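# Lift the mug off its peg and stand it upright

## Task

Remove the mug from the peg, set it down on the table standing upright with its opening facing upward, and release it so it stays that way without the robot.

## Robot and tools

Robot: two arms, left_arm and right_arm. right_arm ends in a right hand; left_arm ends in a mirrored left hand. Each hand has index, middle and ring fingers plus a thumb, 16 motors per hand.

Scene frame: origin at table-top height, halfway between the nominal arm bases; +z up, +x out over the table, +y toward left_arm (image sides do not match these names). Calibrated bases: left_arm at (-0.035, +0.269, +0.002) m, right_arm at (+0.047, -0.365, +0.021) m, both nearly unrotated. A camera stand sits behind the arms.

Hand point axes (right hand): +z points along straightened fingers toward the tips, +x runs across the palm away from the thumb, +y points out of the palm face (palm surface at y = -0.062 m). On the left hand +x points toward the thumb instead. A rigid mast near the wrist on the palm side (x +0.05 to +0.10, z -0.16 to -0.11, up to y +0.06 m; x sign flipped on the left hand) can collide with objects. Straight fingertips reach about 0.139 m past knuckles at z = -0.017 m; fingertips have rubber caps. The arm sags under load, so the hand ends up below the commanded pose; command higher to compensate.

Tool execute_actions, argument actions: a list of actions, each a list of 1 to 15 rows; each row is one 1/30 s control step, and a short action repeats its final row to fill 15 steps. Every row is exactly 48 numbers in [-1, 1] covering both arms, even if one is idle, in this order: left_arm dx, dy, dz, rx, ry, rz; left_gripper's 16 motor values; left_gripper current_limit, speed; then the same 24 for right_arm/right_gripper.

dx..rz are an offset, not a pose: each row gives the target relative to that arm's Hand target at the start of the action (not relative to the previous row), along scene-frame axes; rotation is a rotation vector about the Hand target position. Scale: 1.0 = 0.6 m or 180 degrees. A translation longer than 1.0 may be shortened. Repeating an offset in a later action moves further. The controller limits commanded orientation to 40 degrees from the measured one and favours position if both cannot be met. The hand point often stops short of Hand target; an all-zero action re-requests it, and if still short, send the remaining gap as an offset. To stop pushing into something, command back past the current hand point.

Hand motor order (16): index_mcp, index_abd, index_pip, index_dip, middle_mcp, middle_abd, middle_pip, middle_dip, ring_mcp, ring_abd, ring_pip, ring_dip, thumb_cmc, thumb_axl, thumb_mcp, thumb_ipl. These are absolute goal angles scaled linearly between stops (angle at +1, angle at -1; straight value): _mcp (-18, +128; +0.75), _abd (-60, +60; 0.00), _pip (-29, +108; +0.58), _dip (-21, +117; +0.70), thumb_cmc (-20, +120; +0.71), thumb_axl (-27, +140; +0.68), thumb_mcp (-69, +109; +0.23), thumb_ipl (-77, +108; +0.17). Moving toward -1 curls fingers toward the palm, swings _abd away from the thumb, swings the thumb round in front of the palm, and bends it. A 0 is a real goal; to keep a hand unchanged, resend its hand_goal, hand_current_limit and hand_speed.

current_limit: -1 to +1 maps to 0 to 550 mA (minimum 11 mA); start value +0.4. speed: set-point rate (speed+1)/2 of 8.5 rad/s; start -0.6. Both persist until changed. A finger only presses when its goal lies past the object's surface; further past means harder, up to the limit.

Argument cameras: names from cam_head_left, cam_head_right, cam_high, cam_low, cam_left_wrist, cam_right_wrist (all 672x504), ["all"], or []. Default: all when actions is empty, else none. Unknown names invalidate the call.

Tool zoom_image: camera plus region [x0, y0, x1, y1] in pixels (origin top-left, at most 504 by 504), only for cameras in the latest images.

Tool finished_scene: optional scene = 1; ends the scene permanently. The mug must already be upright and released.

Results: end_effector_position (m) and end_effector_quat_wxyz per arm in scene frame, possibly off by a few cm; Hand target (next offsets start here); joint positions, velocities ("within noise" when still), torques (include arm weight; numbers 3 and 4 wrap at ±28 N m); motor temperatures. Per hand: hand_goal, hand_measured, hand_current_ma (positive pushes toward -1), hand_state (moving, goal, blocked, overload), hand_current_limit, hand_speed. Joint ranges (rad): waist ±2.880, shoulder 0 to 3.142, elbow 0 to 3.019, wrist pitch -1.693 to 1.571, wrist yaw ±1.571, wrist roll ±2.094.

Avoid: dropping the mug or releasing it while it moves; knocking anything off the table; hard impacts with fixed or heavy objects; any contact between the two arms or one hand gripping the other. A finger motor at 495 mA or more for 5 s accumulated shuts off for 10 s. Long loaded holds or pushing toward unreachable poses heat joint motors; MOTOR HOT appears near 85 °C, and at 100 °C that arm goes limp for 30 to 60 s. During an arm stop, new hand commands are discarded. Loose objects may occasionally get nudged by outside pushes.

Each tool is called after "Emit:" as a command line: name --argument value for each argument, lists and objects as JSON in quotes; but a table of rows of numbers goes row by row, as --pt "numbers of a row", without its own name.

## Session

Emit:
execute_actions --actions '[]' --cameras '["all"]'

Scene clock: 0.00 s.
left_arm: end_effector_position=(+0.4244, +0.4410, +0.2095) hand_goal=(+0.754, +0.000, +0.576, +0.696, +0.754, +0.000, +0.576, +0.696, +0.754, +0.000, +0.576, +0.696, +0.714, +0.678, +0.226, +0.168) hand_measured=(+0.754, +0.000, +0.576, +0.696, +0.754, +0.000, +0.576, +0.696, +0.754, +0.000, +0.576, +0.696, +0.714, +0.678, +0.226, +0.168) hand_current_ma=(+0, +0, +0, +0, +0, +0, +0, +0, +0, +0, +0, +0, +0, +0, +0, +0) hand_state=(goal, goal, goal, goal, goal, goal, goal, goal, goal, goal, goal, goal, goal, goal, goal, goal) hand_current_limit=0.40 hand_speed=-0.60 end_effector_quat_wxyz=(+0.287, -0.089, +0.686, +0.663) | right_arm: end_effector_position=(+0.3699, -0.1786, +0.3004) hand_goal=(+0.754, +0.000, +0.576, +0.696, +0.754, +0.000, +0.576, +0.696, +0.754, +0.000, +0.576, +0.696, +0.714, +0.678, +0.226, +0.168) hand_measured=(+0.754, +0.000, +0.576, +0.696, +0.754, +0.000, +0.576, +0.696, +0.754, +0.000, +0.576, +0.696, +0.714, +0.678, +0.226, +0.168) hand_current_ma=(+0, +0, +0, +0, +0, +0, +0, +0, +0, +0, +0, +0, +0, +0, +0, +0) hand_state=(goal, goal, goal, goal, goal, goal, goal, goal, goal, goal, goal, goal, goal, goal, goal, goal) hand_current_limit=0.40 hand_speed=-0.60 end_effector_quat_wxyz=(-0.014, +0.246, +0.969, +0.024)
Joint positions: left_arm=[-0.012 1.925 0.855 1.235 -1.307 -0.378] | right_arm=[0.407 1.089 1.159 -1.634 -0.055 -0.668]
Joint velocities: within noise
Joint torques (N m): no reading
Motor temperatures (°C): left_arm=[29 28 29 28 28 27] | right_arm=[31 29 28 28 28 28]
Heat: left arm: hottest waist 29 °C; right arm: hottest waist 31 °C.
Hand target: left_arm +0.4274, +0.4409, +0.2142; +0.294, -0.096, +0.683, +0.662 | right_arm +0.3751, -0.1764, +0.3134; -0.002, +0.246, +0.969, +0.033

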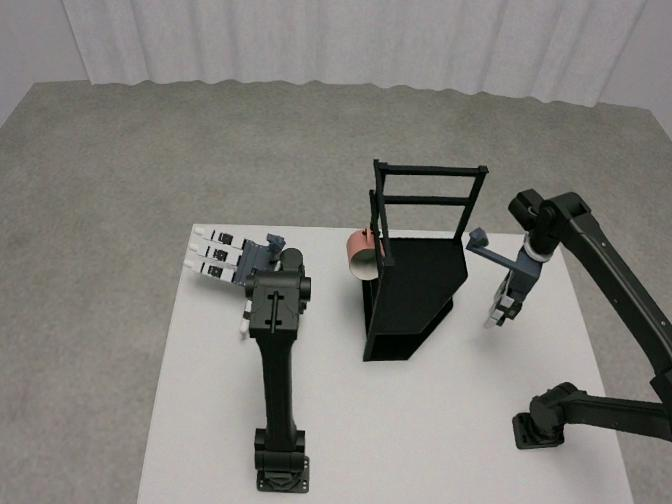

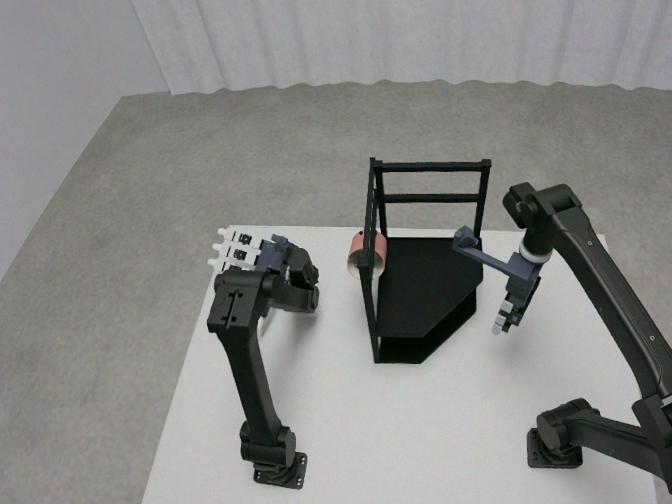

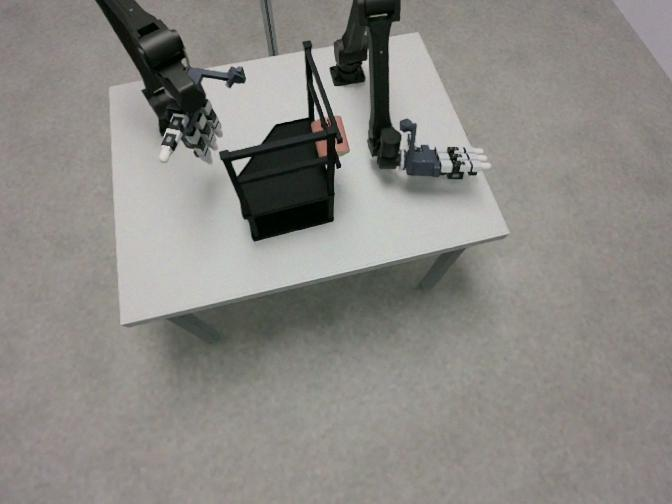

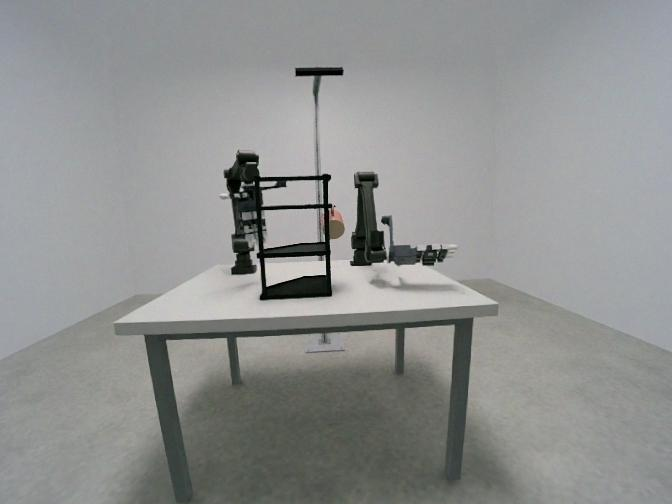

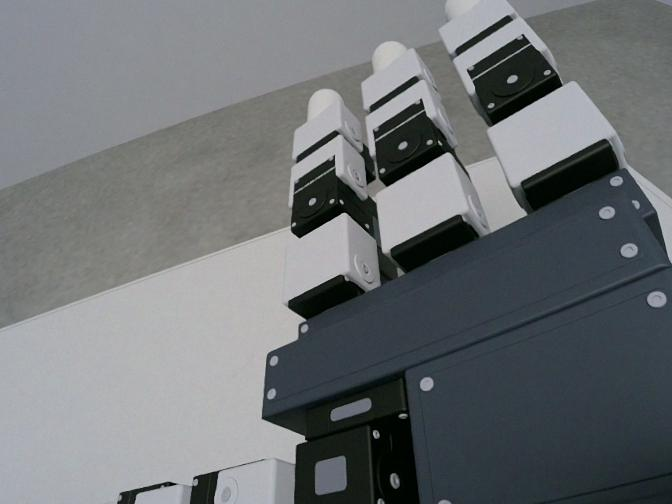

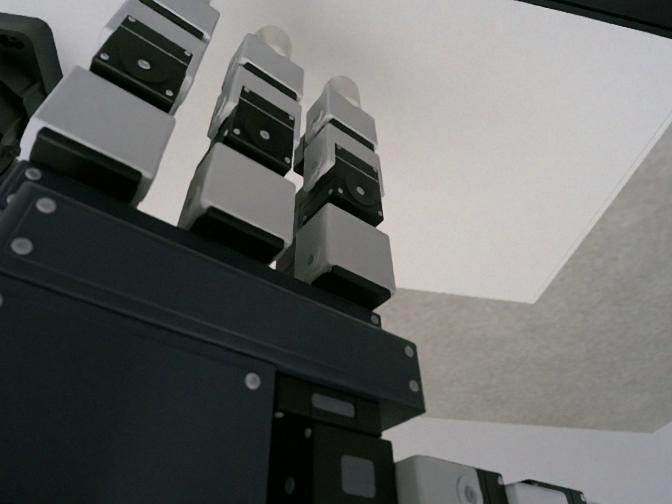

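Emit:
zoom_image --camera "cam_head_left" --region '[310, 140, 510, 370]'

Emit:
zoom_image --camera "cam_low" --region '[220, 150, 400, 310]'

Emit:
zoom_image --camera "cam_high" --region '[210, 30, 370, 250]'

Emit:
zoom_image --camera "cam_head_right" --region '[310, 140, 510, 370]'

Scaled by 2.191 from the camera's 672x504 image, which has a finer 960x720 frame.

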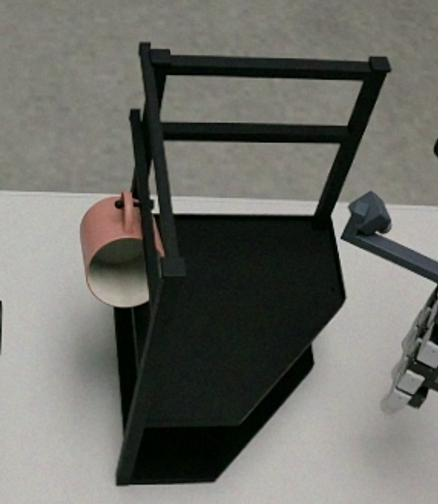

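Scaled by 2.800 from the camera's 672x504 image, which has a finer 960x720 frame.

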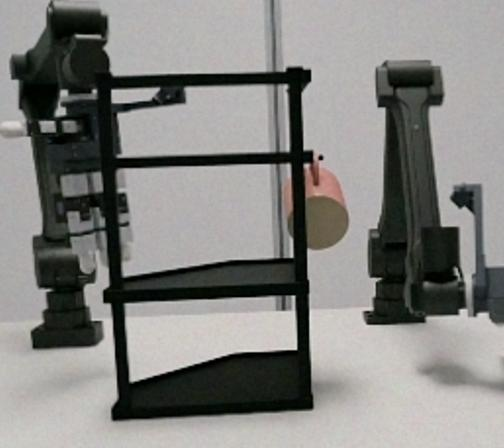

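Scaled by 2.291 from the camera's 672x504 image, which has a finer 960x720 frame.

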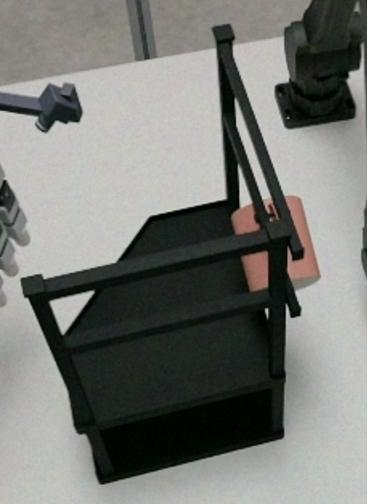

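Scaled by 2.191 from the camera's 672x504 image, which has a finer 960x720 frame.

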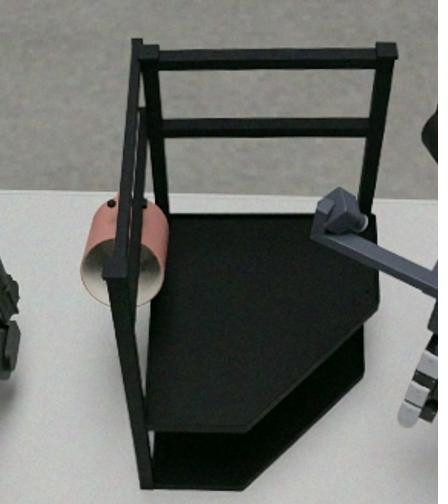

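Emit:
zoom_image --camera "cam_high" --region '[295, 90, 365, 170]'

Emit:
zoom_image --camera "cam_low" --region '[300, 170, 370, 260]'

Emit:
zoom_image --camera "cam_head_left" --region '[330, 150, 420, 290]'

Emit:
zoom_image --camera "cam_head_right" --region '[330, 150, 420, 290]'

Scaled by 6.300 from the camera's 672x504 image, which has a finer 960x720 frame.

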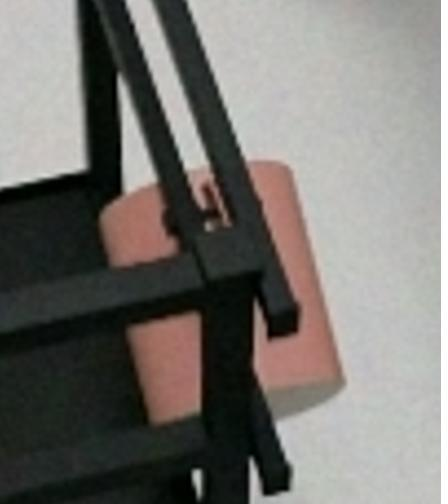

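Scaled by 5.600 from the camera's 672x504 image, which has a finer 960x720 frame.

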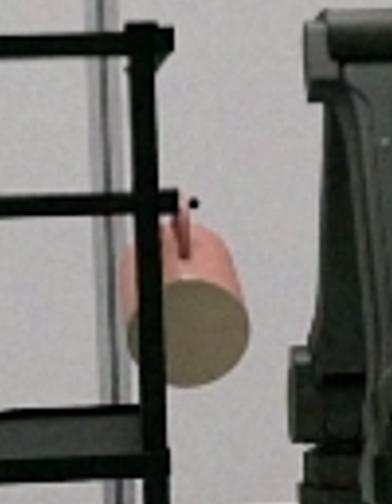

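Scaled by 3.600 from the camera's 672x504 image, which has a finer 960x720 frame.

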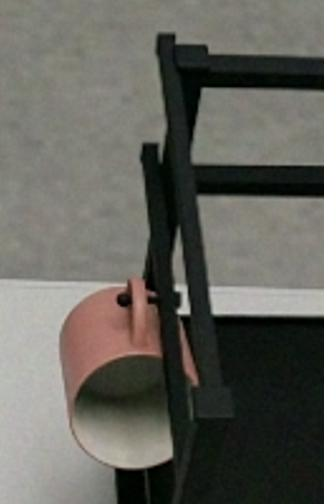

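Scaled by 3.600 from the camera's 672x504 image, which has a finer 960x720 frame.

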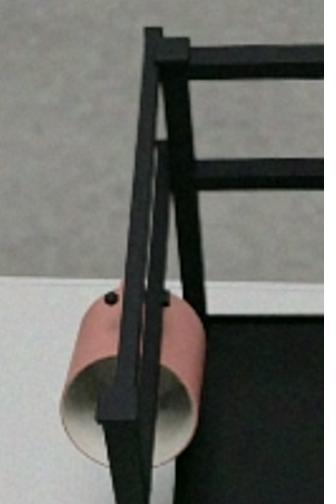

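Emit:
zoom_image --camera "cam_head_left" --region '[180, 210, 320, 350]'

Emit:
zoom_image --camera "cam_head_left" --region '[450, 180, 570, 340]'

Emit:
zoom_image --camera "cam_low" --region '[340, 200, 480, 300]'

Emit:
zoom_image --camera "cam_low" --region '[200, 140, 350, 310]'

Scaled by 3.600 from the camera's 672x504 image, which has a finer 960x720 frame.

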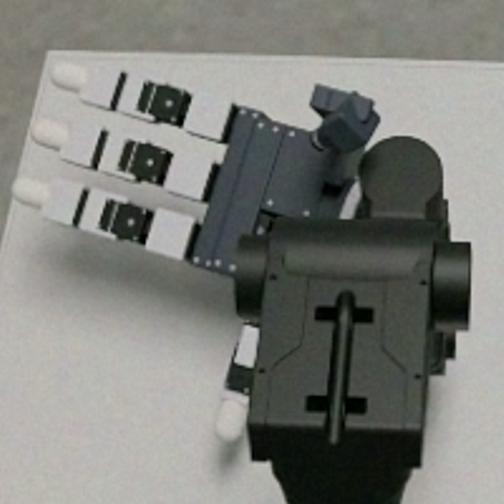

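Scaled by 3.150 from the camera's 672x504 image, which has a finer 960x720 frame.

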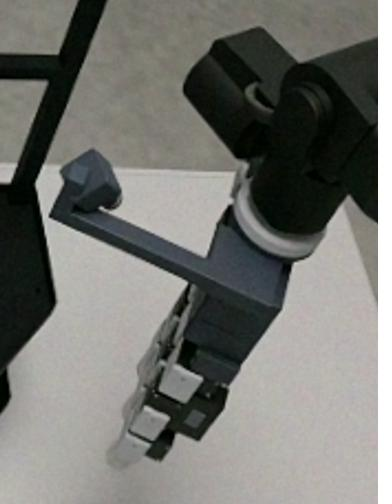

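Scaled by 3.600 from the camera's 672x504 image, which has a finer 960x720 frame.

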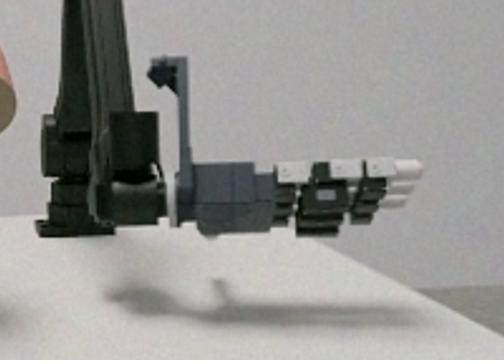

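Scaled by 2.965 from the camera's 672x504 image, which has a finer 960x720 frame.

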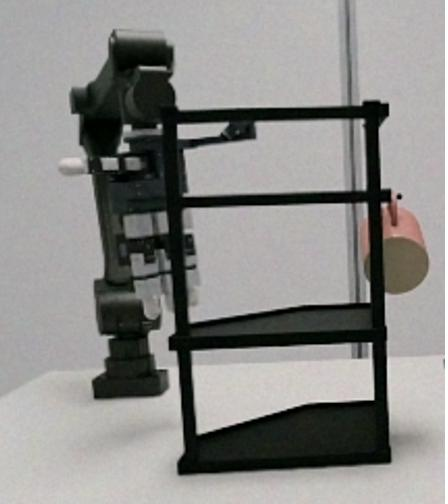

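Emit:
execute_actions --actions '[[[0.036,0.0235,0.008,0,0,-0.0944,0.754,0,0.576,0.696,0.754,0,0.576,0.696,0.754,0,0.576,0.696,0.714,0.678,0.226,0.168,0.4,-0.6,0,0,0,0,0,0,0.754,0,0.576,0.696,0.754,0,0.576,0.696,0.754,0,0.576,0.696,0.714,0.678,0.226,0.168,0.4,-0.6]],[[0.028,0.003,0.008,0,0,-0.0944,0.754,0,0.576,0.696,0.754,0,0.576,0.696,0.754,0,0.576,0.696,0.714,0.678,0.226,0.168,0.4,-0.6,0,0,0,0,0,0,0.754,0,0.576,0.696,0.754,0,0.576,0.696,0.754,0,0.576,0.696,0.714,0.678,0.226,0.168,0.4,-0.6]],[[0.007,-0.022,0.008,0,0,-0.0944,0.754,0,0.576,0.696,0.754,0,0.576,0.696,0.754,0,0.576,0.696,0.714,0.678,0.226,0.168,0.4,-0.6,0,0,0,0,0,0,0.754,0,0.576,0.696,0.754,0,0.576,0.696,0.754,0,0.576,0.696,0.714,0.678,0.226,0.168,0.4,-0.6]],[[-0.01,-0.048,0.008,0,0,-0.0944,0.754,0,0.576,0.696,0.754,0,0.576,0.696,0.754,0,0.576,0.696,0.714,0.678,0.226,0.168,0.4,-0.6,0,0,0,0,0,0,0.754,0,0.576,0.696,0.754,0,0.576,0.696,0.754,0,0.576,0.696,0.714,0.678,0.226,0.168,0.4,-0.6]]]' --cameras '["cam_head_left"]'

Scene clock: 857.83 s.
left_arm: end_effector_position=(+0.4675, +0.4120, +0.2255) hand_goal=(+0.754, +0.000, +0.576, +0.696, +0.754, +0.000, +0.576, +0.696, +0.754, +0.000, +0.576, +0.696, +0.714, +0.678, +0.226, +0.168) hand_measured=(+0.762, +0.002, +0.576, +0.696, +0.764, +0.002, +0.576, +0.696, +0.762, +0.002, +0.576, +0.696, +0.720, +0.678, +0.226, +0.168) hand_current_ma=(+12, +2, +0, +0, +14, +2, +0, +0, +12, +2, +0, +0, +9, -1, +0, +0) hand_state=(goal, goal, goal, goal, goal, goal, goal, goal, goal, goal, goal, goal, goal, goal, goal, goal) hand_current_limit=0.40 hand_speed=-0.60 end_effector_quat_wxyz=(+0.606, +0.309, +0.626, +0.381) | right_arm: end_effector_position=(+0.3699, -0.1786, +0.3004) hand_goal=(+0.754, +0.000, +0.576, +0.696, +0.754, +0.000, +0.576, +0.696, +0.754, +0.000, +0.576, +0.696, +0.714, +0.678, +0.226, +0.168) hand_measured=(+0.754, +0.000, +0.576, +0.696, +0.754, +0.000, +0.576, +0.696, +0.754, +0.000, +0.576, +0.696, +0.714, +0.678, +0.224, +0.168) hand_current_ma=(+0, +0, +0, +0, +0, +0, +0, +0, +0, +0, +0, +0, +0, +0, -1, +0) hand_state=(goal, goal, goal, goal, goal, goal, goal, goal, goal, goal, goal, goal, goal, goal, goal, goal) hand_current_limit=0.40 hand_speed=-0.60 end_effector_quat_wxyz=(-0.014, +0.246, +0.969, +0.024)
Joint positions: left_arm=[0.19 1.627 0.485 1.166 0.08 -0.553] | right_arm=[0.407 1.089 1.159 -1.634 -0.055 -0.668]
Joint torques (N m): left_arm=[-0.15 -13.74 4.6 2.39 0.11 0.01] | right_arm=[0.67 -6.36 12.22 0.69 -0.03 0.07]
Motor temperatures (°C): left_arm=[29 39 36 28 27 26] | right_arm=[30 30 48 28 28 27]
Heat: left arm: hottest shoulder 39 °C; right arm: hottest elbow 48 °C.
Hand target: left_arm +0.4641, +0.4148, +0.2335; +0.613, +0.303, +0.620, +0.384 | right_arm +0.3751, -0.1764, +0.3134; -0.002, +0.246, +0.969, +0.033
Off the commanded pose: left_arm 0.009 m, 1 deg | right_arm 0.014 m, 2 deg.
Images, in order (width x height): cam_head_left 672x504.

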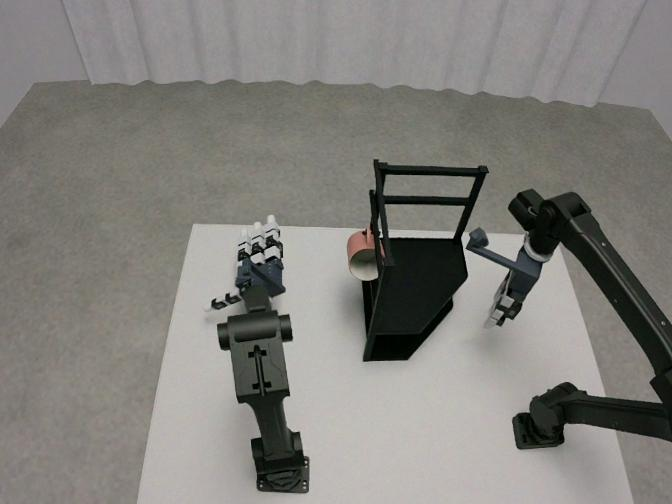

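Emit:
execute_actions --actions '[[[-0.029,-0.068,0.008,0,0,-0.0944,0.754,0,0.576,0.696,0.754,0,0.576,0.696,0.754,0,0.576,0.696,0.714,0.678,0.226,0.168,0.4,-0.6,0,0,0,0,0,0,0.754,0,0.576,0.696,0.754,0,0.576,0.696,0.754,0,0.576,0.696,0.714,0.678,0.226,0.168,0.4,-0.6]],[[-0.047,-0.072,0.008,0,0,-0.0944,0.754,0,0.576,0.696,0.754,0,0.576,0.696,0.754,0,0.576,0.696,0.714,0.678,0.226,0.168,0.4,-0.6,0,0,0,0,0,0,0.754,0,0.576,0.696,0.754,0,0.576,0.696,0.754,0,0.576,0.696,0.714,0.678,0.226,0.168,0.4,-0.6]],[[-0.057,-0.075,0.01,0,0,-0.0944,0.754,0,0.576,0.696,0.754,0,0.576,0.696,0.754,0,0.576,0.696,0.714,0.678,0.226,0.168,0.4,-0.6,0,0,0,0,0,0,0.754,0,0.576,0.696,0.754,0,0.576,0.696,0.754,0,0.576,0.696,0.714,0.678,0.226,0.168,0.4,-0.6]],[[-0.037,-0.033,0,0,0,-0.05,0.754,0,0.576,0.696,0.754,0,0.576,0.696,0.754,0,0.576,0.696,0.714,0.678,0.226,0.168,0.4,-0.6,0,0,0,0,0,0,0.754,0,0.576,0.696,0.754,0,0.576,0.696,0.754,0,0.576,0.696,0.714,0.678,0.226,0.168,0.4,-0.6]]]' --cameras '["all"]'

Scene clock: 878.57 s.
left_arm: end_effector_position=(+0.3628, +0.2631, +0.2495) hand_goal=(+0.754, +0.000, +0.576, +0.696, +0.754, +0.000, +0.576, +0.696, +0.754, +0.000, +0.576, +0.696, +0.714, +0.678, +0.226, +0.168) hand_measured=(+0.762, +0.002, +0.576, +0.696, +0.764, +0.002, +0.576, +0.696, +0.762, +0.004, +0.576, +0.696, +0.720, +0.678, +0.226, +0.168) hand_current_ma=(+12, +2, +0, +0, +15, +2, +0, +0, +12, +3, +0, +0, +9, -1, +0, +0) hand_state=(goal, goal, goal, goal, goal, goal, goal, goal, goal, goal, goal, goal, goal, goal, goal, goal) hand_current_limit=0.40 hand_speed=-0.60 end_effector_quat_wxyz=(+0.722, +0.574, +0.386, +0.024) | right_arm: end_effector_position=(+0.3699, -0.1786, +0.3004) hand_goal=(+0.754, +0.000, +0.576, +0.696, +0.754, +0.000, +0.576, +0.696, +0.754, +0.000, +0.576, +0.696, +0.714, +0.678, +0.226, +0.168) hand_measured=(+0.754, +0.000, +0.576, +0.696, +0.754, +0.000, +0.576, +0.696, +0.754, +0.000, +0.576, +0.696, +0.714, +0.678, +0.224, +0.168) hand_current_ma=(+0, +0, +0, +0, +0, +0, +0, +0, +0, +0, +0, +0, +0, +0, -1, +0) hand_state=(goal, goal, goal, goal, goal, goal, goal, goal, goal, goal, goal, goal, goal, goal, goal, goal) hand_current_limit=0.40 hand_speed=-0.60 end_effector_quat_wxyz=(-0.014, +0.246, +0.969, +0.024)
Joint positions: left_arm=[0.377 1.416 0.278 1.306 1.313 -0.721] | right_arm=[0.407 1.089 1.159 -1.634 -0.055 -0.668]
Joint torques (N m): left_arm=[-0.38 -6.95 3.92 1.96 -0.06 -0.02] | right_arm=[1.49 -7.06 12.22 0.68 -0.03 0.02]
Heat: left arm: hottest shoulder 38 °C; right arm: hottest elbow 48 °C.
Hand target: left_arm +0.3620, +0.2659, +0.2489; +0.723, +0.572, +0.386, +0.026 | right_arm +0.3751, -0.1764, +0.3134; -0.002, +0.246, +0.969, +0.033
Off the commanded pose: left_arm 0.003 m, 0 deg | right_arm 0.014 m, 2 deg.

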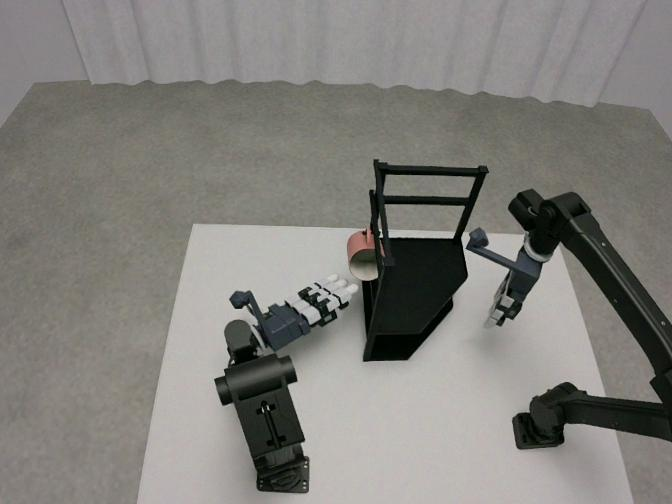

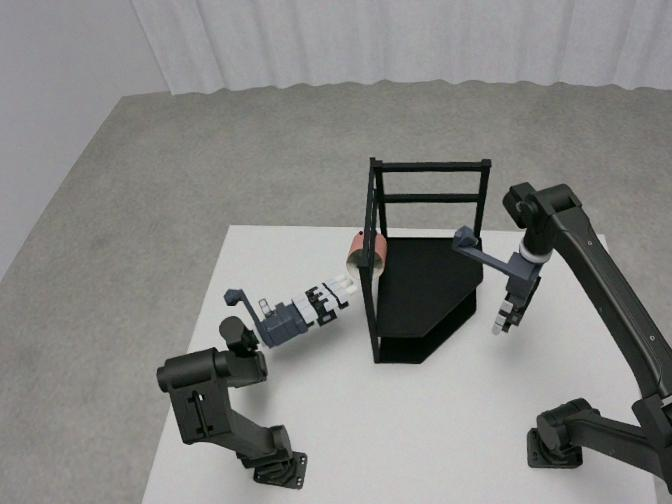

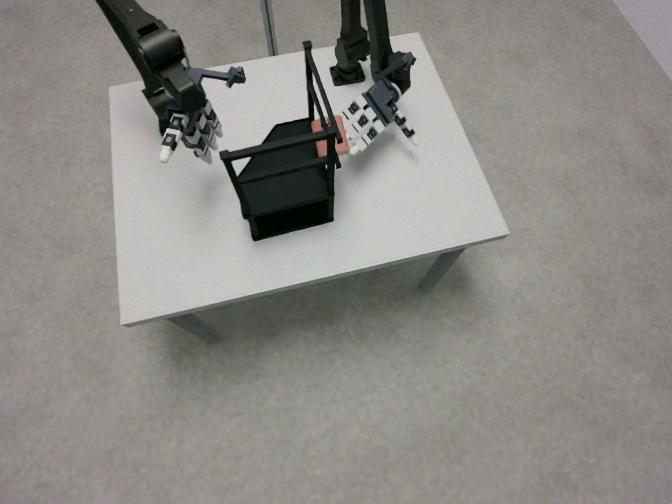

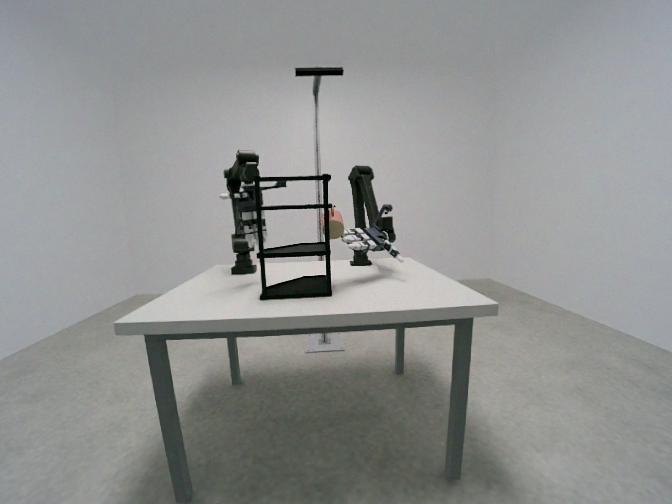

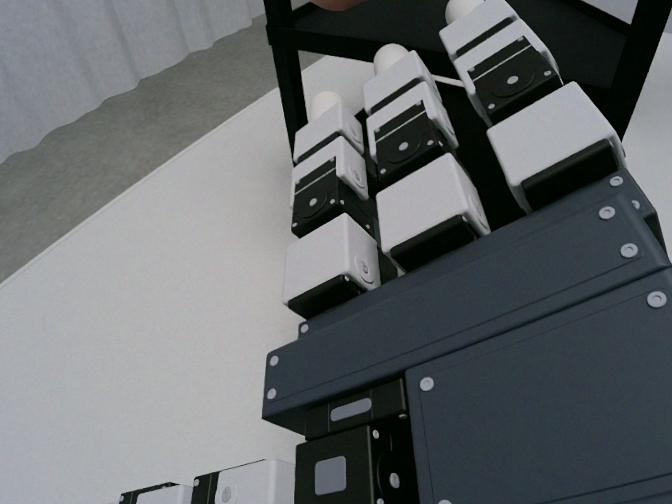

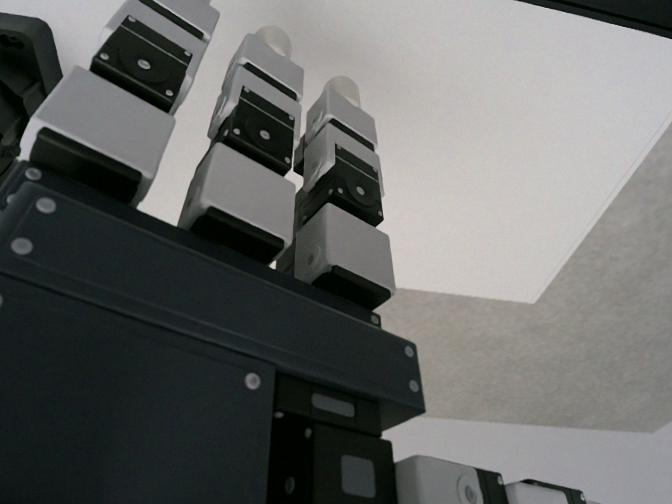

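Emit:
zoom_image --camera "cam_low" --region '[310, 170, 420, 270]'

Emit:
zoom_image --camera "cam_head_left" --region '[280, 210, 420, 350]'

Emit:
zoom_image --camera "cam_left_wrist" --region '[250, 0, 672, 316]'

Scaled by 4.582 from the camera's 672x504 image, which has a finer 960x720 frame.

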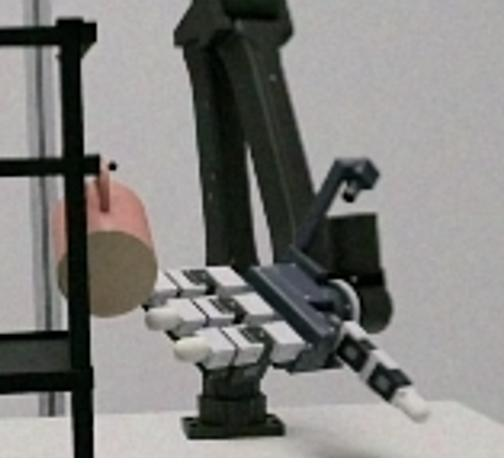

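Scaled by 3.600 from the camera's 672x504 image, which has a finer 960x720 frame.

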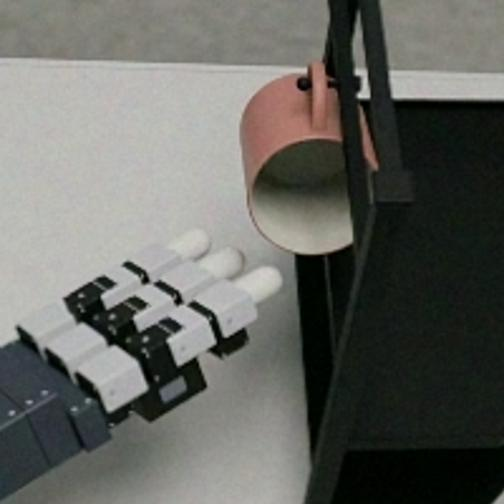

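Scaled by 1.194 from the camera's 672x504 image, which has a finer 960x720 frame.

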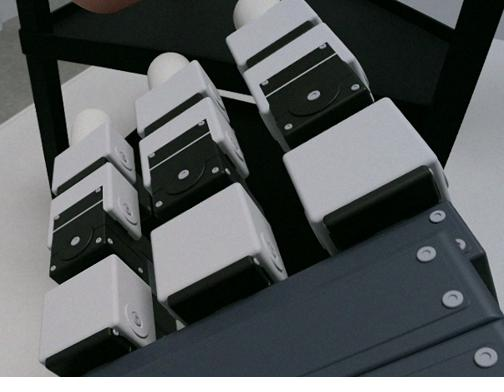

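Emit:
execute_actions --actions '[[[0.025,-0.11,0.0217,0.0228,-0.0315,-0.022,0.754,0,0.576,0.696,0.754,0,0.576,0.696,0.754,0,0.576,0.696,0.714,0.678,0.226,0.168,0.4,-0.6,0,0,0,0,0,0,0.754,0,0.576,0.696,0.754,0,0.576,0.696,0.754,0,0.576,0.696,0.714,0.678,0.226,0.168,0.4,-0.6]]]' --cameras '["cam_low","cam_head_left","cam_left_wrist"]'

Emit:
zoom_image --camera "cam_low" --region '[310, 180, 390, 260]'

Emit:
zoom_image --camera "cam_head_left" --region '[300, 210, 420, 330]'

Scene clock: 967.90 s.
left_arm: end_effector_position=(+0.3696, +0.2008, +0.2493) hand_goal=(+0.754, +0.000, +0.576, +0.696, +0.754, +0.000, +0.576, +0.696, +0.754, +0.000, +0.576, +0.696, +0.714, +0.678, +0.226, +0.168) hand_measured=(+0.762, +0.002, +0.576, +0.696, +0.764, +0.002, +0.576, +0.696, +0.762, +0.004, +0.576, +0.696, +0.720, +0.678, +0.226, +0.168) hand_current_ma=(+12, +2, +0, +0, +15, +2, +0, +0, +12, +3, +0, +0, +9, -1, +0, +0) hand_state=(goal, goal, goal, goal, goal, goal, goal, goal, goal, goal, goal, goal, goal, goal, goal, goal) hand_current_limit=0.40 hand_speed=-0.60 end_effector_quat_wxyz=(+0.719, +0.604, +0.341, +0.032) | right_arm: end_effector_position=(+0.3699, -0.1786, +0.3004) hand_goal=(+0.754, +0.000, +0.576, +0.696, +0.754, +0.000, +0.576, +0.696, +0.754, +0.000, +0.576, +0.696, +0.714, +0.678, +0.226, +0.168) hand_measured=(+0.754, +0.000, +0.576, +0.696, +0.754, +0.000, +0.576, +0.696, +0.754, +0.000, +0.576, +0.696, +0.714, +0.678, +0.224, +0.168) hand_current_ma=(+0, +0, +0, +0, +0, +0, +0, +0, +0, +0, +0, +0, +0, +0, -1, +0) hand_state=(goal, goal, goal, goal, goal, goal, goal, goal, goal, goal, goal, goal, goal, goal, goal, goal) hand_current_limit=0.40 hand_speed=-0.60 end_effector_quat_wxyz=(-0.014, +0.246, +0.969, +0.024)
Joint positions: left_arm=[0.18 1.424 0.289 1.233 1.183 -0.56] | right_arm=[0.407 1.089 1.159 -1.634 -0.055 -0.668]
Joint torques (N m): left_arm=[-1.08 -9.7 6.84 1.05 -0.09 0.14] | right_arm=[0.62 -7.12 12.23 0.7 -0.09 0.06]
Motor temperatures (°C): left_arm=[29 34 34 28 27 26] | right_arm=[30 30 49 28 28 27]
Heat: left arm: hottest shoulder 34 °C; right arm: hottest elbow 49 °C.
Hand target: left_arm +0.3770, +0.2000, +0.2619; +0.721, +0.608, +0.328, +0.043 | right_arm +0.3751, -0.1764, +0.3134; -0.002, +0.246, +0.969, +0.033
Off the commanded pose: left_arm 0.015 m, 2 deg | right_arm 0.014 m, 2 deg.
Images, in order (width x height): cam_head_left 672x504, cam_low 672x504, cam_left_wrist 672x504.

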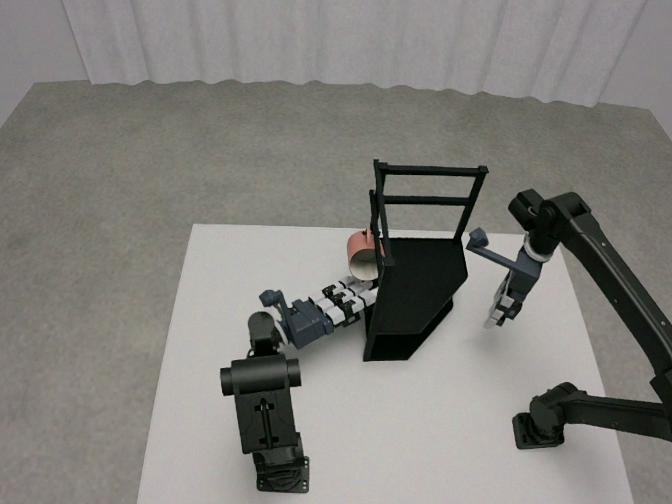

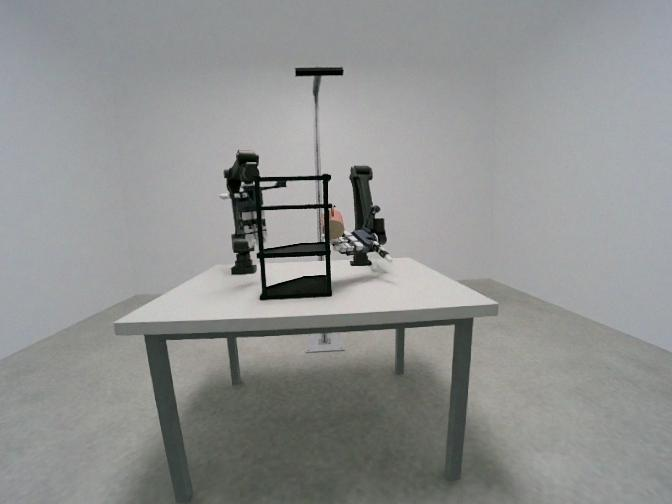

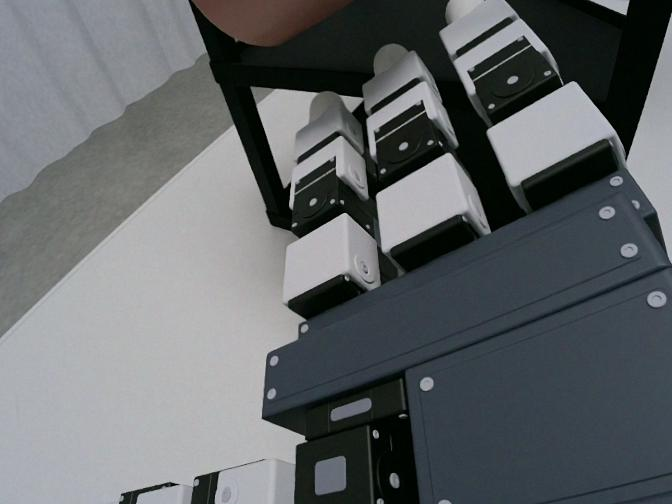

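Scaled by 6.300 from the camera's 672x504 image, which has a finer 960x720 frame.

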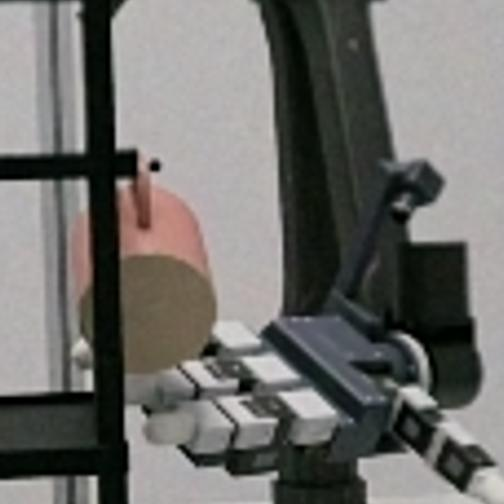

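Scaled by 4.200 from the camera's 672x504 image, which has a finer 960x720 frame.

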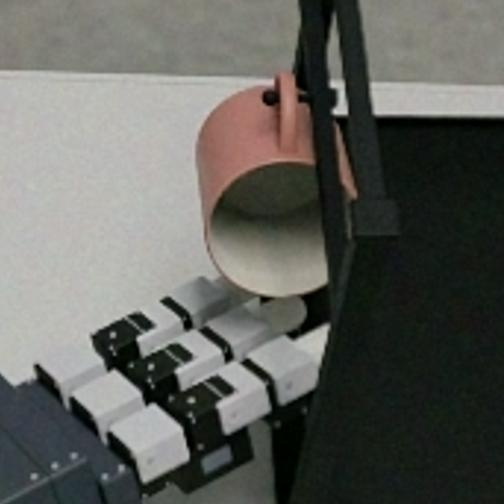

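Emit:
execute_actions --actions '[[[0.0117,-0.008,0.0412,0,0,0,0.754,0,0.576,0.696,0.754,0,0.576,0.696,0.754,0,0.576,0.696,0.714,0.678,0.226,0.168,0.4,-0.6,0,0,0,0,0,0,0.754,0,0.576,0.696,0.754,0,0.576,0.696,0.754,0,0.576,0.696,0.714,0.678,0.226,0.168,0.4,-0.6]]]' --cameras '["cam_low","cam_head_left","cam_left_wrist"]'

Emit:
zoom_image --camera "cam_low" --region '[310, 190, 380, 260]'

Emit:
zoom_image --camera "cam_head_left" --region '[310, 220, 410, 320]'

Scene clock: 1032.70 s.
left_arm: end_effector_position=(+0.3766, +0.1973, +0.2720) hand_goal=(+0.754, +0.000, +0.576, +0.696, +0.754, +0.000, +0.576, +0.696, +0.754, +0.000, +0.576, +0.696, +0.714, +0.678, +0.226, +0.168) hand_measured=(+0.762, +0.002, +0.576, +0.696, +0.764, +0.002, +0.576, +0.696, +0.762, +0.004, +0.576, +0.696, +0.722, +0.678, +0.226, +0.168) hand_current_ma=(+12, +2, +0, +0, +15, +2, +0, +0, +12, +3, +0, +0, +10, -1, +0, +0) hand_state=(goal, goal, goal, goal, goal, goal, goal, goal, goal, goal, goal, goal, goal, goal, goal, goal) hand_current_limit=0.40 hand_speed=-0.60 end_effector_quat_wxyz=(+0.718, +0.605, +0.343, +0.033) | right_arm: end_effector_position=(+0.3699, -0.1786, +0.3004) hand_goal=(+0.754, +0.000, +0.576, +0.696, +0.754, +0.000, +0.576, +0.696, +0.754, +0.000, +0.576, +0.696, +0.714, +0.678, +0.226, +0.168) hand_measured=(+0.754, +0.000, +0.576, +0.696, +0.754, +0.000, +0.576, +0.696, +0.754, +0.000, +0.576, +0.696, +0.714, +0.678, +0.224, +0.168) hand_current_ma=(+0, +0, +0, +0, +0, +0, +0, +0, +0, +0, +0, +0, +0, +0, -1, +0) hand_state=(goal, goal, goal, goal, goal, goal, goal, goal, goal, goal, goal, goal, goal, goal, goal, goal) hand_current_limit=0.40 hand_speed=-0.60 end_effector_quat_wxyz=(-0.014, +0.246, +0.969, +0.024)
Joint positions: left_arm=[0.162 1.32 0.322 1.082 1.163 -0.547] | right_arm=[0.407 1.089 1.159 -1.634 -0.055 -0.668]
Joint torques (N m): left_arm=[-1.26 -9.17 8.01 0.95 -0.11 0.1] | right_arm=[0.73 -6.95 12.36 0.54 -0.02 0.04]
Heat: left arm: hottest elbow 37 °C; right arm: hottest elbow 49 °C.
Hand target: left_arm +0.3840, +0.1952, +0.2867; +0.721, +0.608, +0.328, +0.043 | right_arm +0.3751, -0.1764, +0.3134; -0.002, +0.246, +0.969, +0.033
Off the commanded pose: left_arm 0.017 m, 2 deg | right_arm 0.014 m, 2 deg.
Images, in order (width x height): cam_head_left 672x504, cam_low 672x504, cam_left_wrist 672x504.

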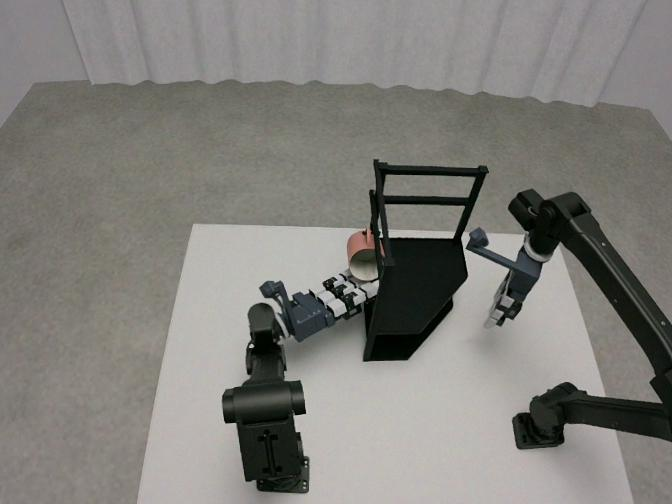

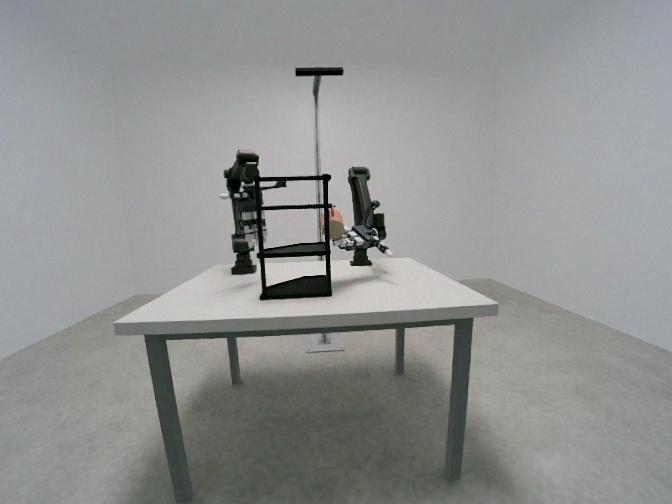

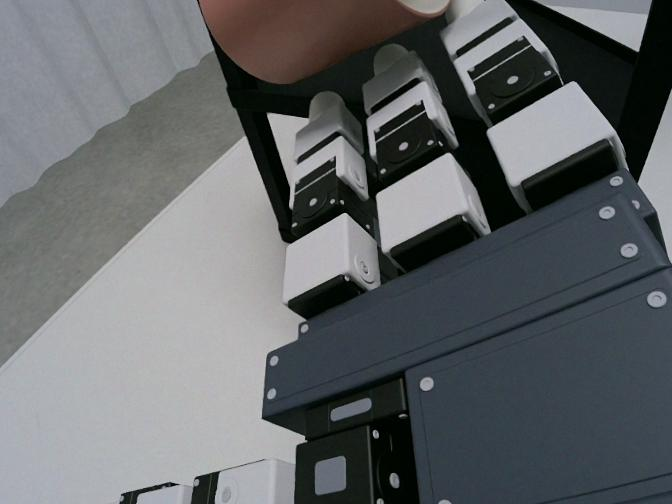

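Scaled by 7.200 from the camera's 672x504 image, which has a finer 960x720 frame.

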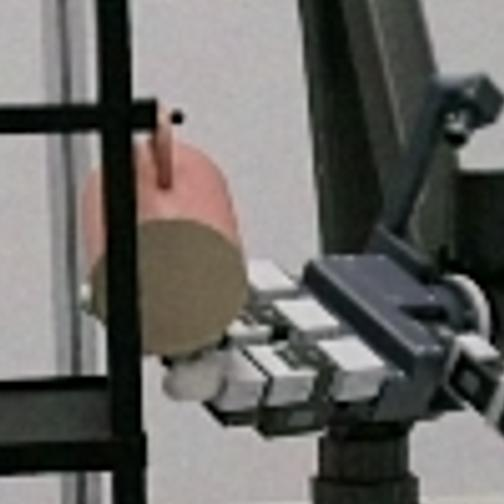

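Scaled by 5.040 from the camera's 672x504 image, which has a finer 960x720 frame.

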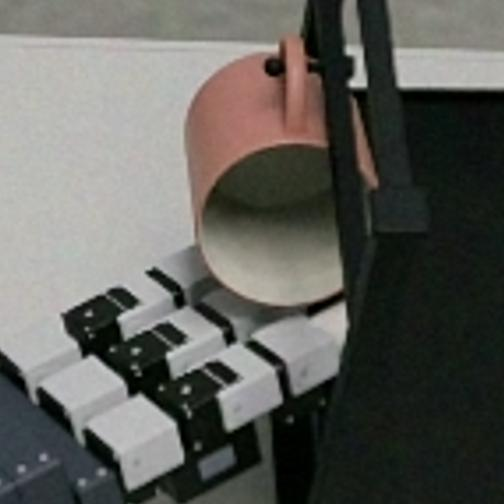

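Emit:
execute_actions --actions '[[[0.01,-0.03,0.0188,0.004,-0.006,-0.013,0.754,0,0.576,0.696,0.754,0,0.576,0.696,0.754,0,0.576,0.696,0.714,0.678,0.226,0.168,0.4,-0.6,0,0,0,0,0,0,0.754,0,0.576,0.696,0.754,0,0.576,0.696,0.754,0,0.576,0.696,0.714,0.678,0.226,0.168,0.4,-0.6]],[[0.0208,-0.065,0,0.008,-0.013,-0.026,0.754,0,0.576,0.696,0.754,0,0.576,0.696,0.754,0,0.576,0.696,0.714,0.678,0.226,0.168,0.4,-0.6,0,0,0,0,0,0,0.754,0,0.576,0.696,0.754,0,0.576,0.696,0.754,0,0.576,0.696,0.714,0.678,0.226,0.168,0.4,-0.6]]]' --cameras '["cam_low","cam_head_left","cam_left_wrist"]'

Emit:
zoom_image --camera "cam_low" --region '[310, 190, 380, 260]'

Emit:
zoom_image --camera "cam_head_left" --region '[310, 220, 410, 320]'

Scene clock: 1115.17 s.
left_arm: end_effector_position=(+0.3924, +0.1421, +0.2897) hand_goal=(+0.754, +0.000, +0.576, +0.696, +0.754, +0.000, +0.576, +0.696, +0.754, +0.000, +0.576, +0.696, +0.714, +0.678, +0.226, +0.168) hand_measured=(+0.756, +0.002, +0.578, +0.696, +0.764, +0.002, +0.576, +0.696, +0.762, +0.002, +0.576, +0.696, +0.722, +0.678, +0.226, +0.168) hand_current_ma=(+2, +2, +1, +0, +16, +2, +0, +0, +13, +2, +0, +0, +12, -1, +0, +0) hand_state=(goal, goal, goal, goal, goal, goal, goal, goal, goal, goal, goal, goal, goal, goal, goal, goal) hand_current_limit=0.40 hand_speed=-0.60 end_effector_quat_wxyz=(+0.719, +0.637, +0.277, +0.021) | right_arm: end_effector_position=(+0.3699, -0.1786, +0.3004) hand_goal=(+0.754, +0.000, +0.576, +0.696, +0.754, +0.000, +0.576, +0.696, +0.754, +0.000, +0.576, +0.696, +0.714, +0.678, +0.226, +0.168) hand_measured=(+0.754, +0.000, +0.576, +0.696, +0.754, +0.000, +0.576, +0.696, +0.754, +0.000, +0.576, +0.696, +0.714, +0.678, +0.224, +0.168) hand_current_ma=(+0, +0, +0, +0, +0, +0, +0, +0, +0, +0, +0, +0, +0, +0, -1, +0) hand_state=(goal, goal, goal, goal, goal, goal, goal, goal, goal, goal, goal, goal, goal, goal, goal, goal) hand_current_limit=0.40 hand_speed=-0.60 end_effector_quat_wxyz=(-0.014, +0.246, +0.969, +0.024)
Joint positions: left_arm=[0.027 1.363 0.418 1.031 1.15 -0.459] | right_arm=[0.407 1.089 1.159 -1.634 -0.055 -0.668]
Joint torques (N m): left_arm=[-1.08 -8.47 8.76 1.01 0 0.08] | right_arm=[0.5 -6.95 12.22 0.58 -0.07 0.07]
Motor temperatures (°C): left_arm=[29 33 42 28 27 26] | right_arm=[30 30 49 28 28 27]
Heat: left arm: hottest elbow 42 °C; right arm: hottest elbow 49 °C.
Hand target: left_arm +0.4025, +0.1381, +0.2979; +0.720, +0.639, +0.268, +0.023 | right_arm +0.3751, -0.1764, +0.3134; -0.002, +0.246, +0.969, +0.033
Off the commanded pose: left_arm 0.014 m, 1 deg | right_arm 0.014 m, 2 deg.
Images, in order (width x height): cam_head_left 672x504, cam_low 672x504, cam_left_wrist 672x504.

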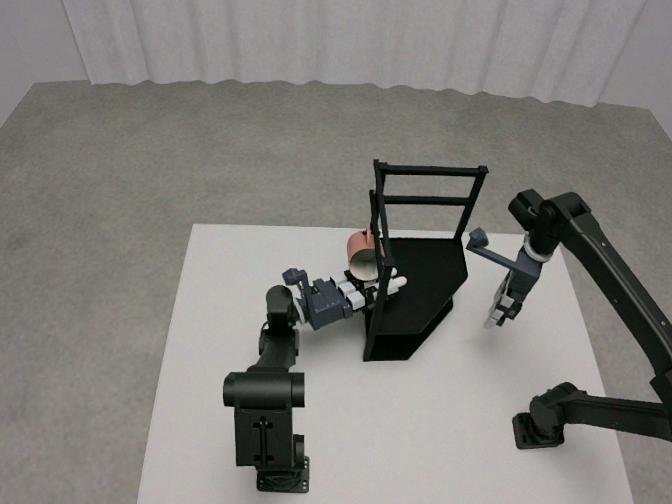

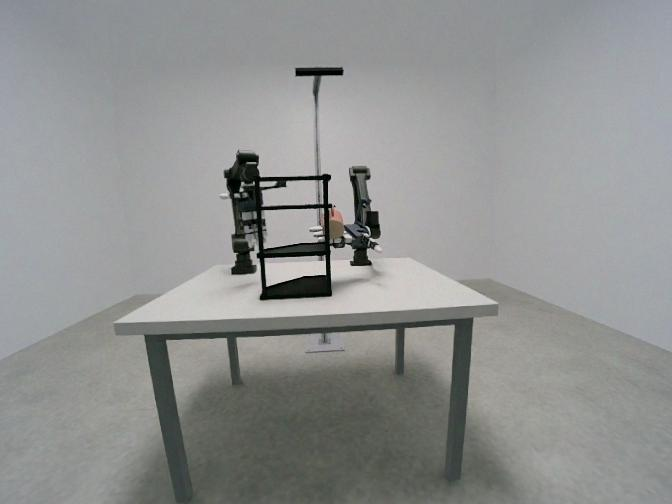

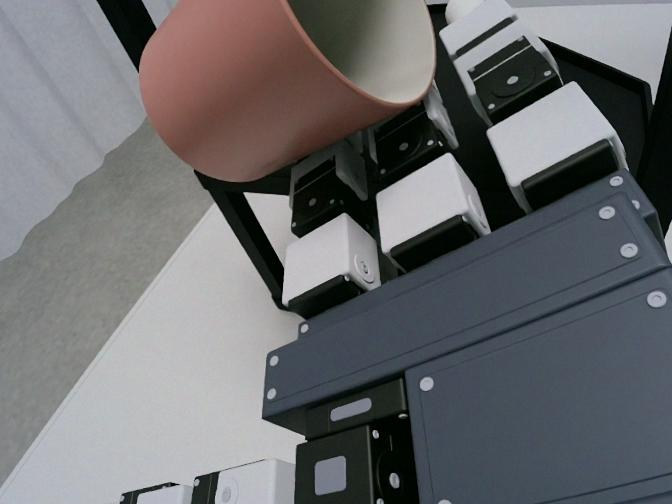

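Scaled by 7.200 from the camera's 672x504 image, which has a finer 960x720 frame.

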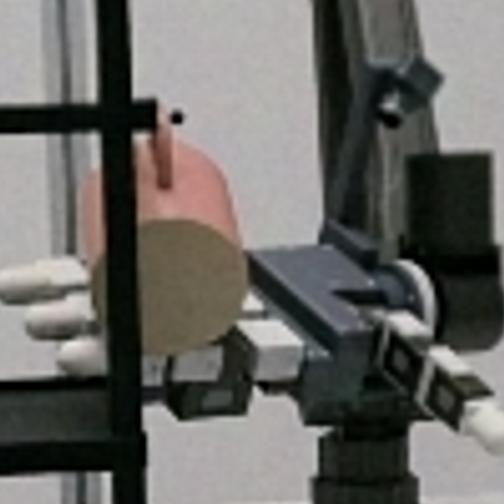

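Scaled by 5.040 from the camera's 672x504 image, which has a finer 960x720 frame.

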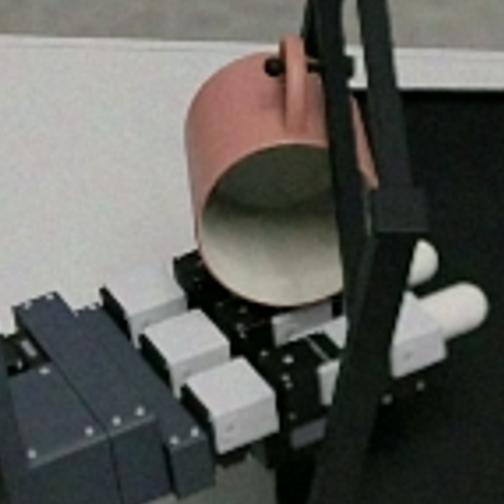

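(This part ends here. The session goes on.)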